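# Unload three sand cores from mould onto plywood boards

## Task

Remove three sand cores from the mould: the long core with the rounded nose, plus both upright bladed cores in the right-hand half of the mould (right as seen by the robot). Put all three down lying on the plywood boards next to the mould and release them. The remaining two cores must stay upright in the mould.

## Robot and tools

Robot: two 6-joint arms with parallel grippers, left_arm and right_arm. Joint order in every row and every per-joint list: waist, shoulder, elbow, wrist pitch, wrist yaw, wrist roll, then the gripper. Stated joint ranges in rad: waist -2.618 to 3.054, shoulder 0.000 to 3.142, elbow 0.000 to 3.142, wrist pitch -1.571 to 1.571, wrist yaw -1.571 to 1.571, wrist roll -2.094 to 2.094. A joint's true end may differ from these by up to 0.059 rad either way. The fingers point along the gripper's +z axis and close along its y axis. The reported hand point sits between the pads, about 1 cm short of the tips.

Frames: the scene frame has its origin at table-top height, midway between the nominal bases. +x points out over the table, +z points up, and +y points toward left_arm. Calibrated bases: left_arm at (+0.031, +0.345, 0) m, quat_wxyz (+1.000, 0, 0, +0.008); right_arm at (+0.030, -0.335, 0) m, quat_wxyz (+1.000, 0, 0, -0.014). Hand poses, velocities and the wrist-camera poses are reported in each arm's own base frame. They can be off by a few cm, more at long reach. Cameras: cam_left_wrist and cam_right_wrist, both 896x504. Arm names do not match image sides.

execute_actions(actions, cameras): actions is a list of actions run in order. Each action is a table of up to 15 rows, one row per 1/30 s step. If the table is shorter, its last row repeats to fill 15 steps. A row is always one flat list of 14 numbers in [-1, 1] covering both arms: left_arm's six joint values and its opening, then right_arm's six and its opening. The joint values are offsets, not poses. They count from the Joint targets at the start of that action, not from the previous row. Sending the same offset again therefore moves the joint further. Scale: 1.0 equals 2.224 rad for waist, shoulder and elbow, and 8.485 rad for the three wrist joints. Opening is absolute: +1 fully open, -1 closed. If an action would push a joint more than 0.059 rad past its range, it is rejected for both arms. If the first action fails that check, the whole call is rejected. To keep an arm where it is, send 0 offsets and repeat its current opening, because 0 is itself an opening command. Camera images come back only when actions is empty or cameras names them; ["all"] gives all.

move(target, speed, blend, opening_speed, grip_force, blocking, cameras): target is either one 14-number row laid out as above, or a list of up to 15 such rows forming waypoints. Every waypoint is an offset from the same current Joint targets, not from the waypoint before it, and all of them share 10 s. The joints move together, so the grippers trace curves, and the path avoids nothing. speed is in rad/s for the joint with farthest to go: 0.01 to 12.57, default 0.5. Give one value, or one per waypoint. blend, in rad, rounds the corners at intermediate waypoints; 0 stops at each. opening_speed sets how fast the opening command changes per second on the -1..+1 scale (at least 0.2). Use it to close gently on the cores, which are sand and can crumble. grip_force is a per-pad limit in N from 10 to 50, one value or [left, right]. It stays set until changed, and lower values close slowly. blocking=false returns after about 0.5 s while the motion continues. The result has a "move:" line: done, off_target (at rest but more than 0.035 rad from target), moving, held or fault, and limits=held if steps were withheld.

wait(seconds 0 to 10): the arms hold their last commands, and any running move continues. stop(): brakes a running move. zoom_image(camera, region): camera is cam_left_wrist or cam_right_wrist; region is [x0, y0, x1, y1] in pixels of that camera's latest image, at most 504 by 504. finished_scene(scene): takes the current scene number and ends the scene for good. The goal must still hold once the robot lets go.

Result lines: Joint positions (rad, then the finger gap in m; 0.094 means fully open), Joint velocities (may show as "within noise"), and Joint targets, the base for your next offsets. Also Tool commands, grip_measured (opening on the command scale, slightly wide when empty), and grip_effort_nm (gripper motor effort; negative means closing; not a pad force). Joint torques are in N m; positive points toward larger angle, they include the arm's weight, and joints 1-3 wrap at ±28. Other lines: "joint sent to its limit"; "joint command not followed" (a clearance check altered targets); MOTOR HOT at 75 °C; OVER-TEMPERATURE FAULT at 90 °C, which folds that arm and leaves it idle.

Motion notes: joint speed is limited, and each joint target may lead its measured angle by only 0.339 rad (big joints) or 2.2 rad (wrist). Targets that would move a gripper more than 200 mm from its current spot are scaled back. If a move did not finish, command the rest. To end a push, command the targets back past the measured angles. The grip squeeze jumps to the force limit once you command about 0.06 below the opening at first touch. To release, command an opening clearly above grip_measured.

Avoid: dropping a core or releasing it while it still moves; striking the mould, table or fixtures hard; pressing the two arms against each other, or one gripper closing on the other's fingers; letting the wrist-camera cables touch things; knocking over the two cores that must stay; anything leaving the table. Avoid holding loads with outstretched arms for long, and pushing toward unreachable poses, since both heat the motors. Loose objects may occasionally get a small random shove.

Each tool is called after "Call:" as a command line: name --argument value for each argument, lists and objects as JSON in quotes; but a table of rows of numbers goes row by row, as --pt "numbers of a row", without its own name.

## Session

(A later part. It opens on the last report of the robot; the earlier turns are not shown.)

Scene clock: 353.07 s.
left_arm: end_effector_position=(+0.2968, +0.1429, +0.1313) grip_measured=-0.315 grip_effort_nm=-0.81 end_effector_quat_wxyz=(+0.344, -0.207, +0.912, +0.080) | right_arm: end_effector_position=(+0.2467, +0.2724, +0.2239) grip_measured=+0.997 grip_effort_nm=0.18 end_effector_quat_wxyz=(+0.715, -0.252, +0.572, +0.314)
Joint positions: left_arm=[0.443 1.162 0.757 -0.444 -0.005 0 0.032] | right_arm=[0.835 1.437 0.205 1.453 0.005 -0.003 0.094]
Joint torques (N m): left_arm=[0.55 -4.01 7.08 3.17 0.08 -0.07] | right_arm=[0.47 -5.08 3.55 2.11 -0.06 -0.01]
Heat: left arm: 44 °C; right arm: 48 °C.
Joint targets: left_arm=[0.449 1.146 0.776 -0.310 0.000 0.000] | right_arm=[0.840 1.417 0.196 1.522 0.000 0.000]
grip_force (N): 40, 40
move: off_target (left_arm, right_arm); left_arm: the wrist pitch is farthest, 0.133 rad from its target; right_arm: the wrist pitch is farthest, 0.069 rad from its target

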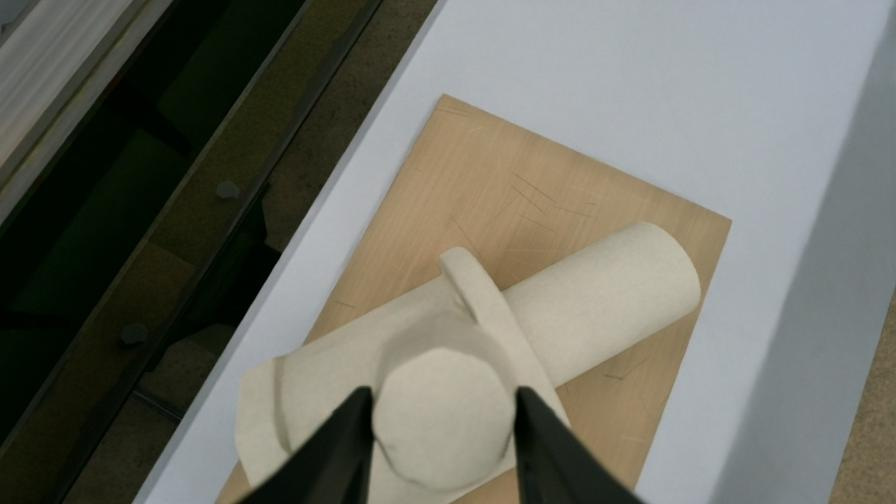

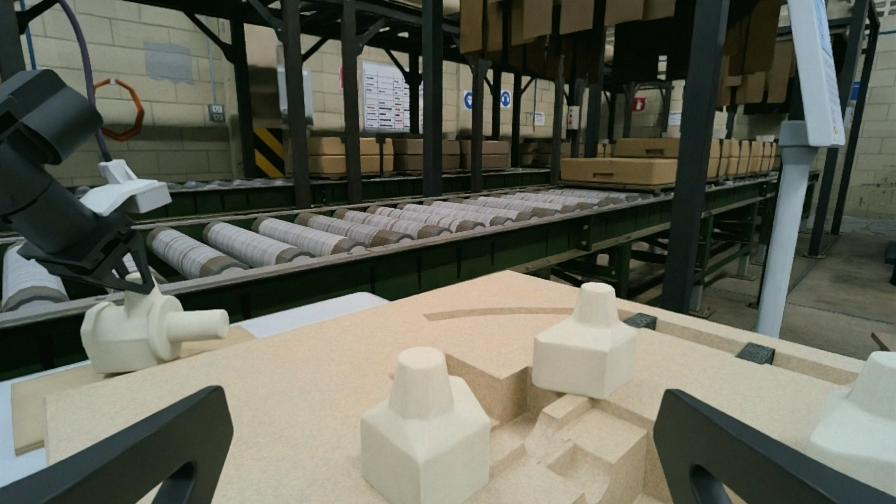

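Call:
move --target '[0,0,-0.0145,0.0038,0,0,-0.5,0,0,0,0,0,0,1]' --speed 0.1

Call:
move --target '[0,0,-0.0145,0.0038,0,0,-0.5,0,0,0,0,0,0,1]' --speed 0.1 --cameras '["all"]'

Scene clock: 356.40 s.
left_arm: end_effector_position=(+0.2956, +0.1424, +0.1238) grip_measured=-0.315 grip_effort_nm=-0.81 end_effector_quat_wxyz=(+0.344, -0.207, +0.912, +0.080) | right_arm: end_effector_position=(+0.2467, +0.2724, +0.2239) grip_measured=+0.997 grip_effort_nm=0.18 end_effector_quat_wxyz=(+0.715, -0.252, +0.572, +0.314)
Joint positions: left_arm=[0.443 1.162 0.726 -0.412 -0.005 0 0.032] | right_arm=[0.835 1.437 0.205 1.453 0.005 -0.003 0.094]
Joint torques (N m): left_arm=[0.54 -4.11 6.91 3.17 0.07 -0.07] | right_arm=[0.49 -5.07 3.55 2.1 -0.06 -0.01]
Heat: left arm: 45 °C; right arm: 48 °C.
Joint targets: left_arm=[0.449 1.146 0.744 -0.278 0.000 0.000] | right_arm=[0.840 1.417 0.196 1.522 0.000 0.000]
grip_force (N): 40, 40
move: off_target (left_arm, right_arm); left_arm: the wrist pitch is farthest, 0.134 rad from its target; right_arm: the wrist pitch is farthest, 0.069 rad from its target

Scene clock: 357.20 s.
left_arm: end_effector_position=(+0.2983, +0.1437, +0.1215) grip_measured=-0.315 grip_effort_nm=-0.81 end_effector_quat_wxyz=(+0.355, -0.206, +0.908, +0.082) | right_arm: end_effector_position=(+0.2467, +0.2724, +0.2239) grip_measured=+0.997 grip_effort_nm=0.18 end_effector_quat_wxyz=(+0.715, -0.252, +0.572, +0.314)
Joint positions: left_arm=[0.443 1.162 0.701 -0.364 -0.005 0 0.032] | right_arm=[0.835 1.437 0.205 1.453 0.005 -0.003 0.094]
Joint torques (N m): left_arm=[0.57 -4.03 6.24 3.03 0.09 -0.07] | right_arm=[0.49 -5.07 3.56 2.1 -0.06 -0.01]
Heat: left arm: 45 °C; right arm: 48 °C.
Joint targets: left_arm=[0.449 1.146 0.712 -0.246 0.000 0.000] | right_arm=[0.840 1.417 0.196 1.522 0.000 0.000]
grip_force (N): 40, 40
move: off_target (left_arm, right_arm); left_arm: the wrist pitch is farthest, 0.118 rad from its target; right_arm: the wrist pitch is farthest, 0.069 rad from its target

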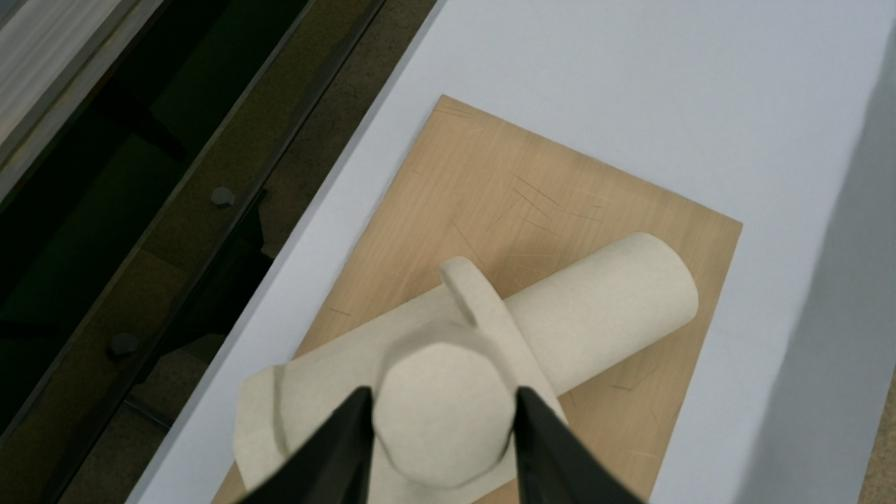

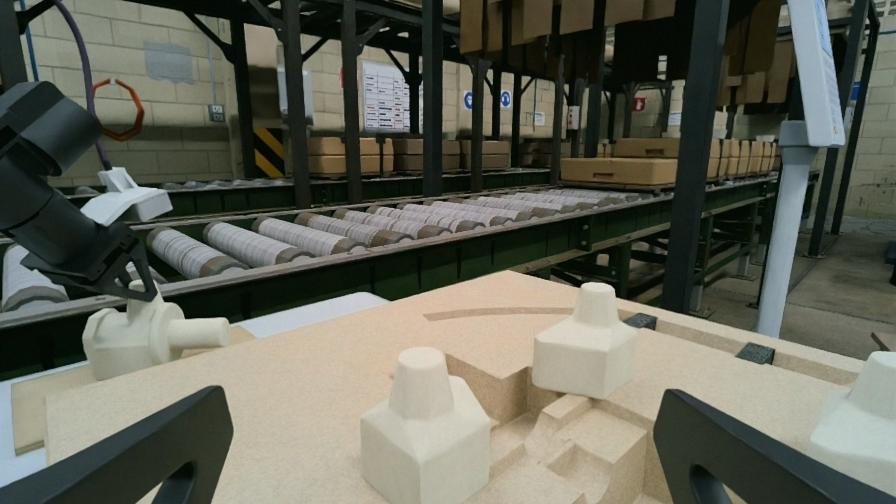

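Call:
move --target '[0,0,-0.0145,0,0,0,-0.5,0,0,0,0,0,0,1]' --speed 0.1

Call:
move --target '[0,0,0,0,0,0,0.2,0,0,0,0,0,0,1]' --opening_speed 0.25 --cameras '["all"]'

Scene clock: 360.30 s.
left_arm: end_effector_position=(+0.3009, +0.1450, +0.1207) grip_measured=-0.315 grip_effort_nm=-0.81 end_effector_quat_wxyz=(+0.365, -0.205, +0.904, +0.085) | right_arm: end_effector_position=(+0.2467, +0.2724, +0.2239) grip_measured=+0.997 grip_effort_nm=0.18 end_effector_quat_wxyz=(+0.715, -0.252, +0.572, +0.314)
Joint positions: left_arm=[0.443 1.162 0.683 -0.325 -0.005 0 0.032] | right_arm=[0.835 1.437 0.205 1.453 0.005 -0.003 0.094]
Joint torques (N m): left_arm=[0.49 -4.12 5.19 2.62 0.09 -0.04] | right_arm=[0.5 -5.07 3.55 2.1 -0.06 -0.01]
Heat: left arm: 45 °C; right arm: 49 °C.
Joint targets: left_arm=[0.449 1.146 0.680 -0.246 0.000 0.000] | right_arm=[0.840 1.417 0.196 1.522 0.000 0.000]
grip_force (N): 40, 40
move: off_target (left_arm, right_arm); left_arm: the wrist pitch is farthest, 0.079 rad from its target; right_arm: the wrist pitch is farthest, 0.069 rad from its target

Scene clock: 363.30 s.
left_arm: end_effector_position=(+0.3096, +0.1491, +0.1304) grip_measured=+0.198 grip_effort_nm=0.15 end_effector_quat_wxyz=(+0.389, -0.203, +0.894, +0.090) | right_arm: end_effector_position=(+0.2467, +0.2724, +0.2239) grip_measured=+0.997 grip_effort_nm=0.17 end_effector_quat_wxyz=(+0.715, -0.252, +0.572, +0.314)
Joint positions: left_arm=[0.443 1.162 0.682 -0.269 -0.005 0 0.056] | right_arm=[0.835 1.437 0.205 1.453 0.005 -0.003 0.094]
Joint torques (N m): left_arm=[0.51 -4.07 5.26 2.08 0.08 -0.04] | right_arm=[0.46 -5.04 3.55 2.1 -0.06 -0.01]
Heat: left arm: 45 °C; right arm: 49 °C.
Joint targets: left_arm=[0.449 1.146 0.679 -0.246 0.000 0.000] | right_arm=[0.840 1.417 0.196 1.522 0.000 0.000]
grip_force (N): 40, 40
move: off_target (right_arm); right_arm: the wrist pitch is farthest, 0.069 rad from its target

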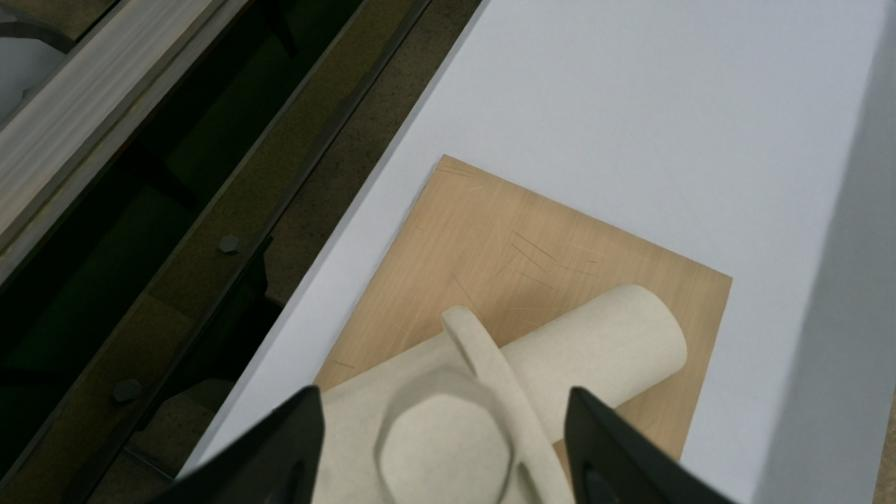

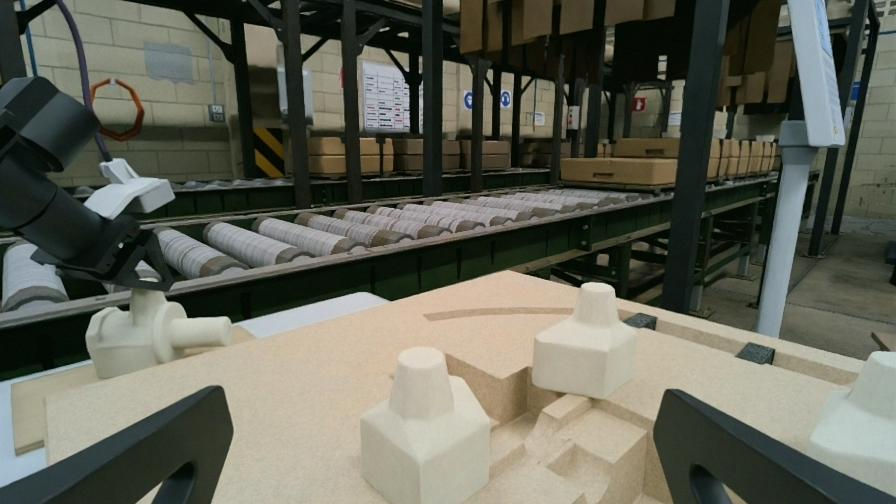

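Call:
move --target '[0,0,0.1574,-0.0236,0,0,0.2,-0.2091,0.0679,0.2603,-0.1189,0,0,1]' --speed 0.5 --cameras '["all"]'

Scene clock: 370.73 s.
left_arm: end_effector_position=(+0.3356, +0.1615, +0.2388) grip_measured=+0.198 grip_effort_nm=0.15 end_effector_quat_wxyz=(+0.452, -0.196, +0.864, +0.104) | right_arm: end_effector_position=(+0.4352, +0.1724, +0.1725) grip_measured=+0.997 grip_effort_nm=0.18 end_effector_quat_wxyz=(+0.584, -0.150, +0.791, +0.108)
Joint positions: left_arm=[0.443 1.162 1.004 -0.448 -0.005 0 0.056] | right_arm=[0.378 1.556 0.746 0.511 0.006 -0.003 0.094]
Joint torques (N m): left_arm=[0.49 -4.49 7.95 2 0.09 -0.06] | right_arm=[-0.18 -5.01 8.06 1.55 -0.07 -0.01]
Heat: left arm: 44 °C; right arm: 49 °C.
Joint targets: left_arm=[0.449 1.146 1.030 -0.446 0.000 0.000] | right_arm=[0.375 1.568 0.775 0.513 0.000 0.000]
grip_force (N): 40, 40
move: done

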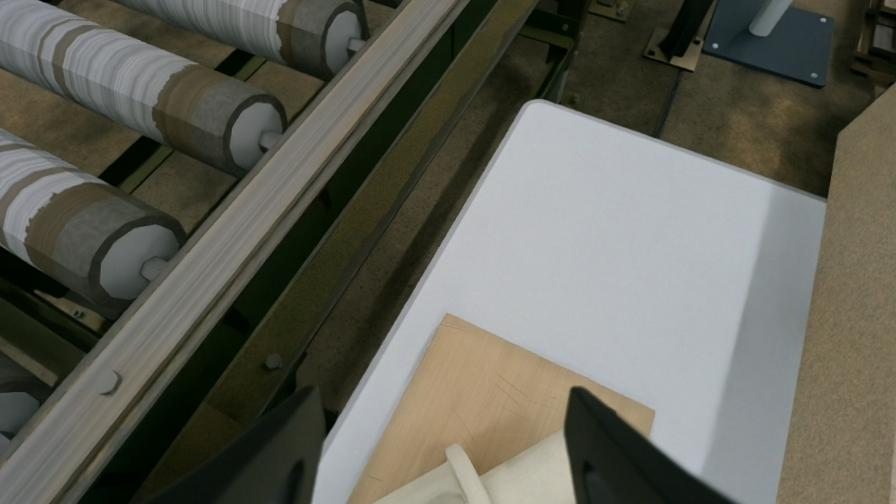

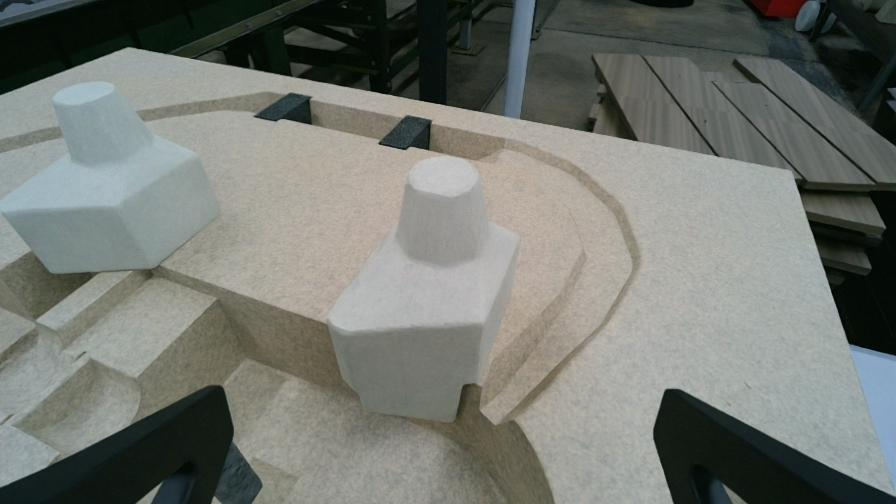

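Call:
move --target '[0,0,0,0,0,0,0.2,0,0.1736,0.1623,0.0029,0,0,0.5]' --speed 0.3 --cameras '["cam_right_wrist"]'

Scene clock: 376.67 s.
left_arm: end_effector_position=(+0.3355, +0.1614, +0.2387) grip_measured=+0.198 grip_effort_nm=0.14 end_effector_quat_wxyz=(+0.452, -0.196, +0.864, +0.104) | right_arm: end_effector_position=(+0.5233, +0.2076, +0.1491) grip_measured=+0.503 grip_effort_nm=-0.12 end_effector_quat_wxyz=(+0.579, -0.151, +0.794, +0.108)
Joint positions: left_arm=[0.443 1.162 1.004 -0.448 -0.005 0 0.056] | right_arm=[0.378 1.935 1.109 0.515 0.005 -0.002 0.071]
Joint torques (N m): left_arm=[0.53 -4.42 7.92 2.04 0.09 -0.05] | right_arm=[-0.27 -7.47 7.84 1.74 -0.05 -0.01]
Heat: left arm: 44 °C; right arm: 48 °C.
Joint targets: left_arm=[0.449 1.146 1.030 -0.446 0.000 0.000] | right_arm=[0.375 1.954 1.136 0.538 0.000 0.000]
grip_force (N): 40, 40
move: done
Images, in order (width x height): cam_right_wrist 896x504.

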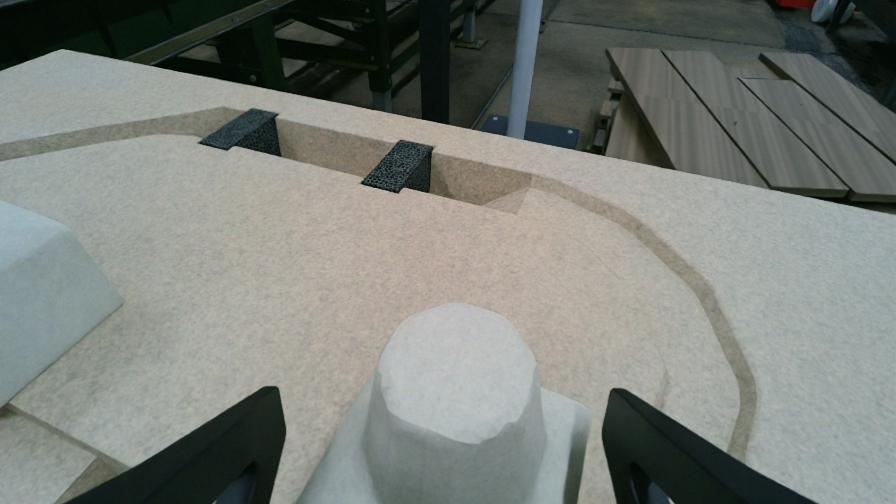

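Call:
move --pt "0 0 0 0 0 0 0.2 -0.0015 0.0135 0.0189 -0.0014 0 0 0.5" --pt "0 0 0 0 0 0 0.2 -0.0015 0.0135 0.0189 -0.0014 0 0 -0.5" --speed 0.3 --opening_speed 0.4 --cameras '["cam_right_wrist"]'

Scene clock: 385.27 s.
left_arm: end_effector_position=(+0.3355, +0.1614, +0.2387) grip_measured=+0.198 grip_effort_nm=0.15 end_effector_quat_wxyz=(+0.452, -0.196, +0.864, +0.104) | right_arm: end_effector_position=(+0.5342, +0.2124, +0.1564) grip_measured=-0.221 grip_effort_nm=-0.82 end_effector_quat_wxyz=(+0.590, -0.149, +0.786, +0.111)
Joint positions: left_arm=[0.443 1.162 1.004 -0.448 -0.005 0 0.056] | right_arm=[0.378 1.966 1.157 0.526 0.003 0 0.037]
Joint torques (N m): left_arm=[0.58 -4.38 7.9 2 0.09 -0.04] | right_arm=[-0.57 -7.77 7.42 1.53 -0.03 -0.03]
Heat: left arm: 43 °C; right arm: 47 °C.
Joint targets: left_arm=[0.449 1.146 1.030 -0.446 0.000 0.000] | right_arm=[0.371 1.984 1.178 0.525 0.000 0.000]
grip_force (N): 40, 40
move: done
Images, in order (width x height): cam_right_wrist 896x504.

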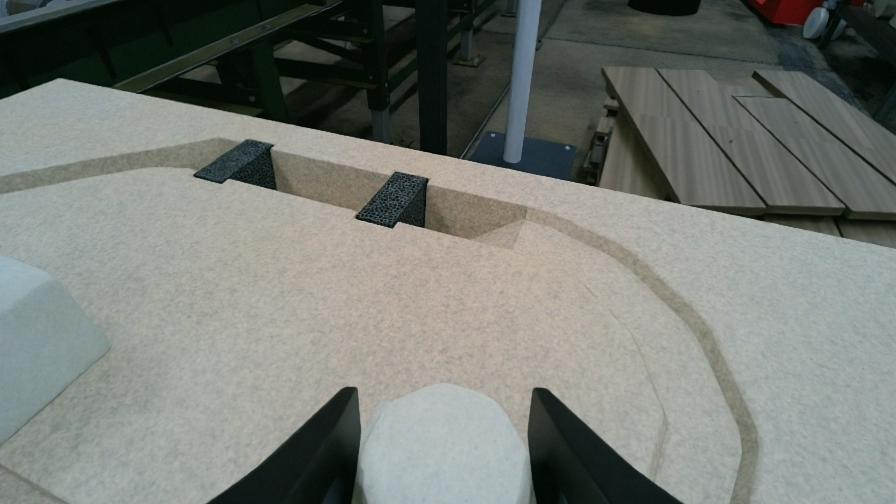

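Call:
move --target '[0,0,0,0,0,0,0.2,0,-0.0526,0.0733,-0.0235,0,0,-0.5]' --speed 0.12 --cameras '["cam_right_wrist"]'

Scene clock: 391.80 s.
left_arm: end_effector_position=(+0.3355, +0.1614, +0.2387) grip_measured=+0.198 grip_effort_nm=0.14 end_effector_quat_wxyz=(+0.452, -0.196, +0.864, +0.104) | right_arm: end_effector_position=(+0.5369, +0.2135, +0.1748) grip_measured=-0.224 grip_effort_nm=-0.82 end_effector_quat_wxyz=(+0.551, -0.155, +0.814, +0.104)
Joint positions: left_arm=[0.443 1.162 1.004 -0.448 -0.005 0 0.056] | right_arm=[0.378 1.929 1.291 0.257 0.003 0 0.036]
Joint torques (N m): left_arm=[0.53 -4.36 7.97 2.02 0.1 -0.08] | right_arm=[-0.79 -14.41 10.17 2.15 -0.03 -0.03]
Heat: left arm: 43 °C; right arm: 46 °C.
Joint targets: left_arm=[0.449 1.146 1.030 -0.446 0.000 0.000] | right_arm=[0.371 1.867 1.341 0.326 0.000 0.000]
grip_force (N): 40, 40
move: off_target (right_arm); right_arm: the wrist pitch is farthest, 0.069 rad from its target
Images, in order (width x height): cam_right_wrist 896x504.

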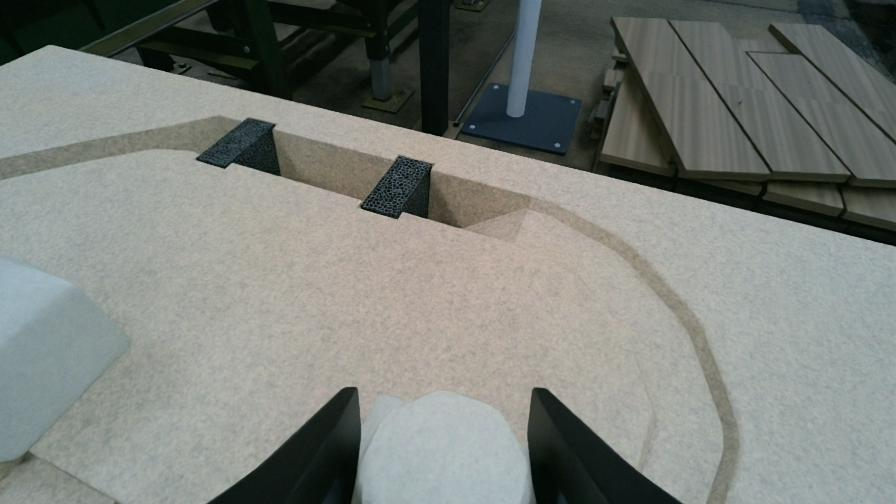

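Call:
move --target '[0,0,0,0,0,0,0.2,0,-0.0243,0.0773,-0.0207,0,0,-0.5]' --speed 0.12 --cameras '["cam_right_wrist"]'

Scene clock: 397.60 s.
left_arm: end_effector_position=(+0.3355, +0.1614, +0.2387) grip_measured=+0.198 grip_effort_nm=0.14 end_effector_quat_wxyz=(+0.452, -0.196, +0.864, +0.104) | right_arm: end_effector_position=(+0.5431, +0.2159, +0.2436) grip_measured=-0.224 grip_effort_nm=-0.82 end_effector_quat_wxyz=(+0.569, -0.152, +0.801, +0.107)
Joint positions: left_arm=[0.443 1.162 1.004 -0.448 -0.005 0 0.056] | right_arm=[0.378 1.876 1.46 0.08 0.003 0 0.036]
Joint torques (N m): left_arm=[0.53 -4.33 7.87 2.01 0.09 -0.06] | right_arm=[-0.54 -14.37 10.71 2.17 -0.03 -0.04]
Heat: left arm: 43 °C; right arm: 47 °C.
Joint targets: left_arm=[0.449 1.146 1.030 -0.446 0.000 0.000] | right_arm=[0.371 1.813 1.513 0.150 0.000 0.000]
grip_force (N): 40, 40
move: off_target (right_arm); right_arm: the wrist pitch is farthest, 0.070 rad from its target
Images, in order (width x height): cam_right_wrist 896x504.

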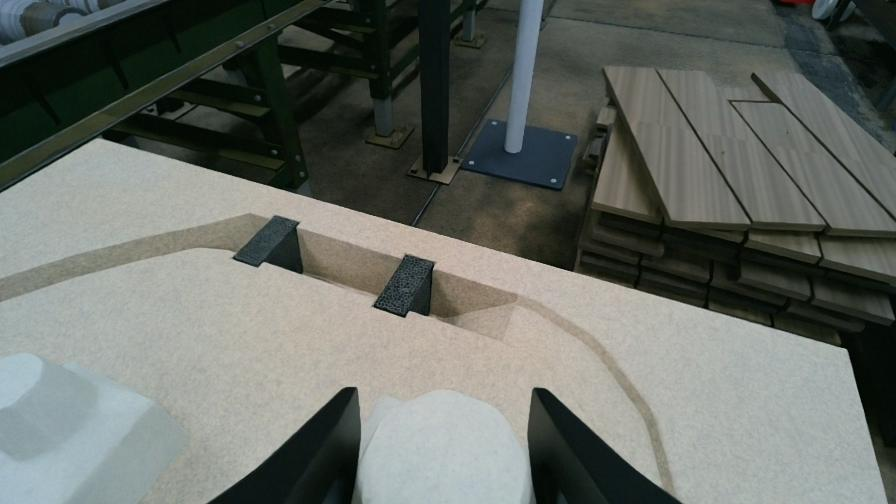

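Call:
move --pt "0 0 0 0 0 0 0.2 -0.2567 -0.2289 -0.0787 -0.0924 0 0 -0.5" --pt "0 0 0 0 0 0 0.2 -0.4834 0.0580 0.0809 -0.1946 -0.0471 0 -0.5" --speed 0.5 --blend 0.05 --cameras '["cam_right_wrist"]'

Scene clock: 418.83 s.
left_arm: end_effector_position=(+0.3355, +0.1614, +0.2387) grip_measured=+0.198 grip_effort_nm=0.14 end_effector_quat_wxyz=(+0.452, -0.196, +0.864, +0.104) | right_arm: end_effector_position=(+0.2915, -0.1614, +0.1185) grip_measured=-0.227 grip_effort_nm=-0.81 end_effector_quat_wxyz=(-0.016, +0.352, +0.914, +0.200)
Joint positions: left_arm=[0.443 1.162 1.004 -0.448 -0.005 0 0.056] | right_arm=[-0.704 1.942 1.657 -1.458 -0.367 0 0.036]
Joint torques (N m): left_arm=[0.53 -4.4 7.87 2.02 0.09 -0.05] | right_arm=[0.01 -8.12 7.77 -0.59 -0.48 -0.03]
Heat: left arm: 44 °C; right arm: 49 °C.
Joint targets: left_arm=[0.449 1.146 1.030 -0.446 0.000 0.000] | right_arm=[-0.704 1.942 1.693 -1.501 -0.399 0.000]
grip_force (N): 40, 40
move: off_target (right_arm); right_arm: the wrist pitch is farthest, 0.043 rad from its target
Images, in order (width x height): cam_right_wrist 896x504.

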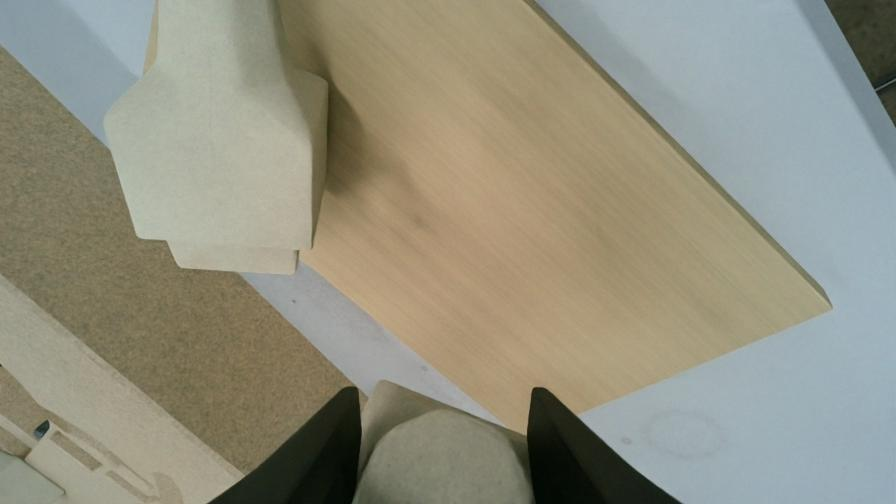

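Call:
move --target '[0,0,0,0,0,0,0.2,0,0.0495,0,0,0,0,-0.5]' --speed 0.15 --cameras '["cam_right_wrist"]'

Scene clock: 435.60 s.
left_arm: end_effector_position=(+0.3355, +0.1614, +0.2387) grip_measured=+0.198 grip_effort_nm=0.14 end_effector_quat_wxyz=(+0.452, -0.196, +0.864, +0.104) | right_arm: end_effector_position=(+0.2900, -0.1599, +0.0859) grip_measured=-0.227 grip_effort_nm=-0.82 end_effector_quat_wxyz=(-0.067, +0.360, +0.905, +0.218)
Joint positions: left_arm=[0.443 1.162 1.004 -0.448 -0.005 0 0.056] | right_arm=[-0.704 2.049 1.657 -1.46 -0.368 0 0.036]
Joint torques (N m): left_arm=[0.51 -4.26 7.88 2 0.08 -0.07] | right_arm=[0.02 -8.5 7.57 -0.73 -0.47 -0.03]
Heat: left arm: 44 °C; right arm: 44 °C.
Joint targets: left_arm=[0.449 1.146 1.030 -0.446 0.000 0.000] | right_arm=[-0.704 2.052 1.693 -1.501 -0.399 0.000]
grip_force (N): 40, 40
move: off_target (right_arm); right_arm: the wrist pitch is farthest, 0.041 rad from its target
Images, in order (width x height): cam_right_wrist 896x504.

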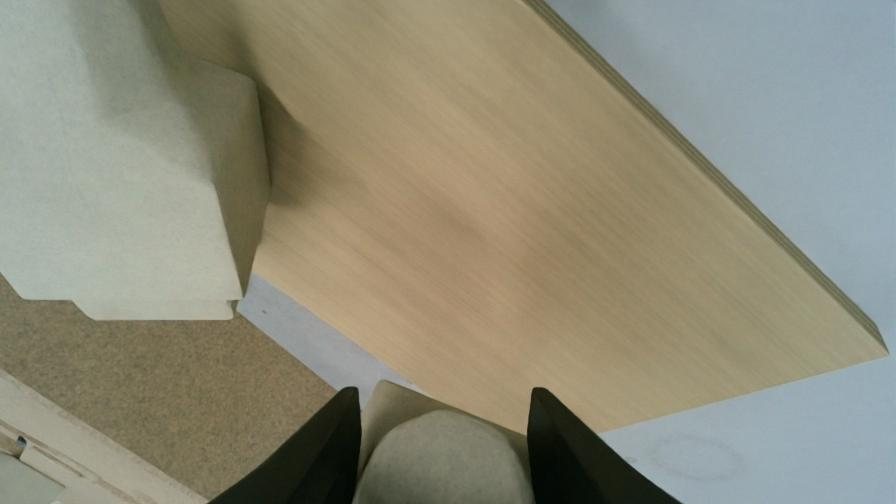

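Call:
move --target '[0,0,0,0,0,0,0.2,0,0.036,0,0.0094,0,0,-0.5]' --speed 0.12 --cameras '["cam_right_wrist"]'

Scene clock: 440.30 s.
left_arm: end_effector_position=(+0.3355, +0.1614, +0.2387) grip_measured=+0.198 grip_effort_nm=0.15 end_effector_quat_wxyz=(+0.452, -0.196, +0.864, +0.104) | right_arm: end_effector_position=(+0.2983, -0.1669, +0.0583) grip_measured=-0.227 grip_effort_nm=-0.82 end_effector_quat_wxyz=(-0.074, +0.361, +0.903, +0.220)
Joint positions: left_arm=[0.443 1.162 1.004 -0.448 -0.005 0 0.056] | right_arm=[-0.704 2.128 1.661 -1.401 -0.369 0 0.036]
Joint torques (N m): left_arm=[0.5 -4.29 8.03 2.01 0.09 -0.07] | right_arm=[0.02 -8.87 7.1 -0.54 -0.46 -0.03]
Heat: left arm: 44 °C; right arm: 43 °C.
Joint targets: left_arm=[0.449 1.146 1.030 -0.446 0.000 0.000] | right_arm=[-0.704 2.132 1.693 -1.421 -0.399 0.000]
grip_force (N): 40, 40
move: done
Images, in order (width x height): cam_right_wrist 896x504.

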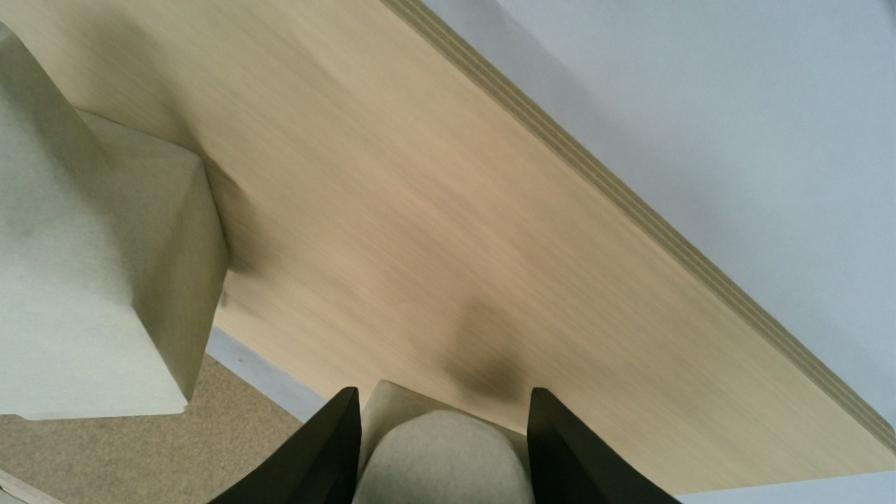

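Call:
move --target '[0,0,0,0,0,0,0.2,0,0.0135,0,0.0035,0,0,-0.5]' --speed 0.1

Call:
move --target '[0,0,0,0,0,0,0.2,0,0.008,0,0.002,0,0,-0.5]' --speed 0.1 --cameras '["cam_right_wrist"]'

Scene clock: 443.73 s.
left_arm: end_effector_position=(+0.3355, +0.1614, +0.2387) grip_measured=+0.198 grip_effort_nm=0.14 end_effector_quat_wxyz=(+0.452, -0.196, +0.864, +0.104) | right_arm: end_effector_position=(+0.3020, -0.1700, +0.0473) grip_measured=-0.227 grip_effort_nm=-0.82 end_effector_quat_wxyz=(-0.073, +0.361, +0.903, +0.220)
Joint positions: left_arm=[0.443 1.162 1.004 -0.448 -0.005 0 0.056] | right_arm=[-0.704 2.156 1.661 -1.372 -0.369 0 0.036]
Joint torques (N m): left_arm=[0.43 -4.33 7.91 2.01 0.09 -0.06] | right_arm=[-0.01 -8.92 7.1 -0.56 -0.47 -0.03]
Heat: left arm: 44 °C; right arm: 42 °C.
Joint targets: left_arm=[0.449 1.146 1.030 -0.446 0.000 0.000] | right_arm=[-0.704 2.162 1.693 -1.391 -0.399 0.000]
grip_force (N): 40, 40
move: done

Scene clock: 444.43 s.
left_arm: end_effector_position=(+0.3355, +0.1614, +0.2387) grip_measured=+0.198 grip_effort_nm=0.15 end_effector_quat_wxyz=(+0.452, -0.196, +0.864, +0.104) | right_arm: end_effector_position=(+0.3037, -0.1712, +0.0411) grip_measured=-0.227 grip_effort_nm=-0.82 end_effector_quat_wxyz=(-0.074, +0.361, +0.903, +0.221)
Joint positions: left_arm=[0.443 1.162 1.004 -0.448 -0.005 0 0.056] | right_arm=[-0.704 2.172 1.661 -1.358 -0.37 0 0.036]
Joint torques (N m): left_arm=[0.51 -4.42 7.9 2.02 0.08 -0.04] | right_arm=[0.01 -8.84 7.08 -0.52 -0.46 -0.03]
Heat: left arm: 44 °C; right arm: 42 °C.
Joint targets: left_arm=[0.449 1.146 1.030 -0.446 0.000 0.000] | right_arm=[-0.704 2.180 1.693 -1.374 -0.399 0.000]
grip_force (N): 40, 40
move: done
Images, in order (width x height): cam_right_wrist 896x504.

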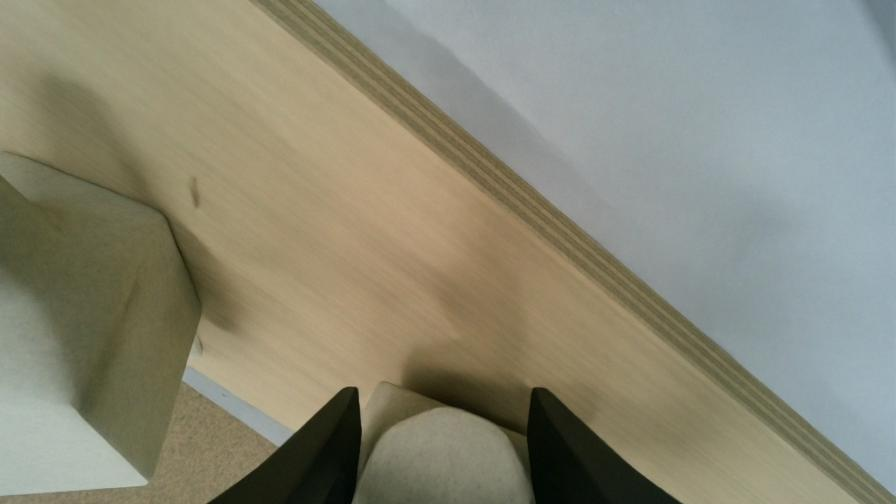

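Call:
move --target '[0,0,0,0,0,0,0.2,0,0.007,0,0.0015,0,0,-0.5]' --speed 0.1

Call:
move --target '[0,0,0,0,0,0,0.2,0,0.007,0,0.0015,0,0,-0.5]' --speed 0.1 --cameras '["cam_right_wrist"]'

Scene clock: 447.53 s.
left_arm: end_effector_position=(+0.3355, +0.1614, +0.2387) grip_measured=+0.198 grip_effort_nm=0.15 end_effector_quat_wxyz=(+0.452, -0.196, +0.864, +0.104) | right_arm: end_effector_position=(+0.3054, -0.1702, +0.0379) grip_measured=-0.227 grip_effort_nm=-0.82 end_effector_quat_wxyz=(-0.074, +0.361, +0.901, +0.227)
Joint positions: left_arm=[0.443 1.162 1.004 -0.448 -0.005 0 0.056] | right_arm=[-0.704 2.183 1.661 -1.352 -0.381 0 0.036]
Joint torques (N m): left_arm=[0.46 -4.37 7.86 2.01 0.1 -0.04] | right_arm=[0.03 -8.55 7.05 -0.46 -0.35 -0.03]
Heat: left arm: 44 °C; right arm: 42 °C.
Joint targets: left_arm=[0.449 1.146 1.030 -0.446 0.000 0.000] | right_arm=[-0.704 2.196 1.693 -1.362 -0.399 0.000]
grip_force (N): 40, 40
move: done

Scene clock: 448.23 s.
left_arm: end_effector_position=(+0.3355, +0.1614, +0.2387) grip_measured=+0.198 grip_effort_nm=0.14 end_effector_quat_wxyz=(+0.452, -0.196, +0.864, +0.104) | right_arm: end_effector_position=(+0.3075, -0.1708, +0.0349) grip_measured=-0.227 grip_effort_nm=-0.82 end_effector_quat_wxyz=(-0.074, +0.362, +0.901, +0.229)
Joint positions: left_arm=[0.443 1.162 1.004 -0.448 -0.005 0 0.056] | right_arm=[-0.704 2.195 1.668 -1.347 -0.386 0 0.036]
Joint velocities: left_arm=[-0.002 -0.007 0.002 0.095 0.154 -0.037 0] | right_arm=[within noise]
Joint torques (N m): left_arm=[0.55 -4.4 7.84 2.01 0.09 -0.07] | right_arm=[0.01 -8.39 6.54 -0.4 -0.31 -0.04]
Heat: left arm: 44 °C; right arm: 42 °C.
Joint targets: left_arm=[0.449 1.146 1.030 -0.446 0.000 0.000] | right_arm=[-0.704 2.211 1.693 -1.349 -0.399 0.000]
grip_force (N): 40, 40
move: done
Images, in order (width x height): cam_right_wrist 896x504.

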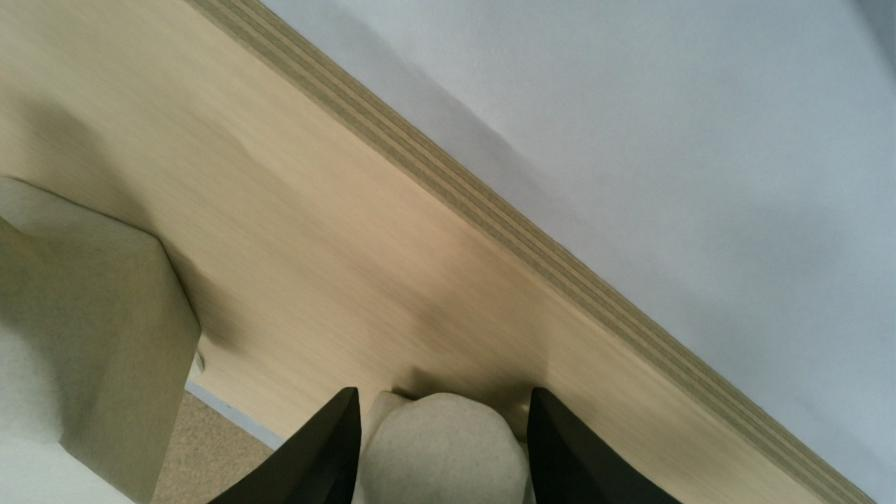

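Call:
move --pt "0 0 0 0 0 0 0.2 0 -0.006 0 0 0 0 -0.5" --pt "0 0 0 0 0 0 0.2 0 -0.006 0 0 0 0 -0.05" --speed 0.1 --opening_speed 0.2 --cameras '["cam_right_wrist"]'

Scene clock: 453.87 s.
left_arm: end_effector_position=(+0.3355, +0.1614, +0.2387) grip_measured=+0.198 grip_effort_nm=0.15 end_effector_quat_wxyz=(+0.452, -0.196, +0.864, +0.104) | right_arm: end_effector_position=(+0.3086, -0.1708, +0.0349) grip_measured=-0.053 grip_effort_nm=0.18 end_effector_quat_wxyz=(-0.072, +0.362, +0.900, +0.231)
Joint positions: left_arm=[0.443 1.162 1.004 -0.448 -0.005 0 0.056] | right_arm=[-0.704 2.195 1.668 -1.344 -0.391 0 0.044]
Joint torques (N m): left_arm=[0.44 -4.37 7.87 2.01 0.07 -0.08] | right_arm=[0.03 -9.43 6.56 -0.41 -0.27 -0.03]
Heat: left arm: 44 °C; right arm: 42 °C.
Joint targets: left_arm=[0.449 1.146 1.030 -0.446 0.000 0.000] | right_arm=[-0.704 2.198 1.693 -1.349 -0.399 0.000]
grip_force (N): 40, 40
move: done
Images, in order (width x height): cam_right_wrist 896x504.

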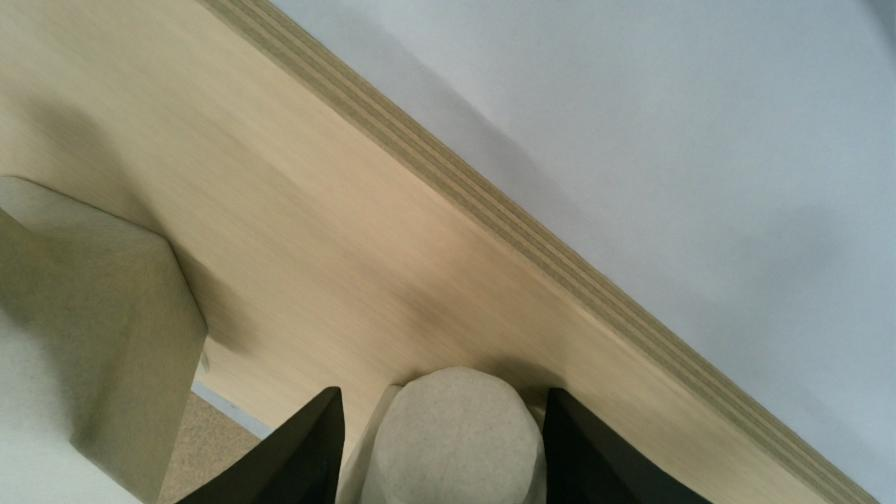

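Call:
move --pt "0 0 0 0 0 0 0.2 -0.006 0 0 0 0 0 -0.05" --pt "0 0 0 0 0 0 0.2 -0.05 -0.11 0 0.0 0 0 -0.05" --pt "0 0 0 0 0 0 0.2 0.16 -0.30 0.025 0.0026 0.047 0 1" --speed 0.3 --blend '[0,0.03,0]' --cameras '["cam_right_wrist"]'

Scene clock: 461.20 s.
left_arm: end_effector_position=(+0.3355, +0.1614, +0.2387) grip_measured=+0.198 grip_effort_nm=0.15 end_effector_quat_wxyz=(+0.452, -0.196, +0.864, +0.104) | right_arm: end_effector_position=(+0.3232, -0.1163, +0.2543) grip_measured=+0.997 grip_effort_nm=0.18 end_effector_quat_wxyz=(+0.199, +0.171, +0.965, -0.032)
Joint positions: left_arm=[0.443 1.162 1.004 -0.448 -0.005 0 0.056] | right_arm=[-0.352 1.549 1.726 -1.343 -0.006 0 0.094]
Joint torques (N m): left_arm=[0.57 -4.45 7.94 2.03 0.1 -0.05] | right_arm=[0.32 -6.76 7.12 0.9 0.05 -0.03]
Heat: left arm: 44 °C; right arm: 42 °C.
Joint targets: left_arm=[0.449 1.146 1.030 -0.446 0.000 0.000] | right_arm=[-0.348 1.531 1.749 -1.327 -0.001 0.000]
grip_force (N): 40, 40
move: done
Images, in order (width x height): cam_right_wrist 896x504.

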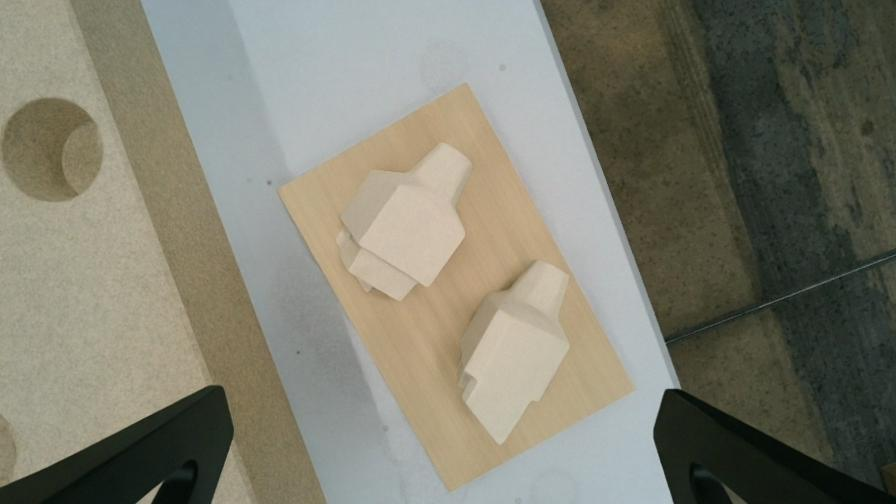

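Call:
finished_scene --scene 1

The scene is finished: the task was done.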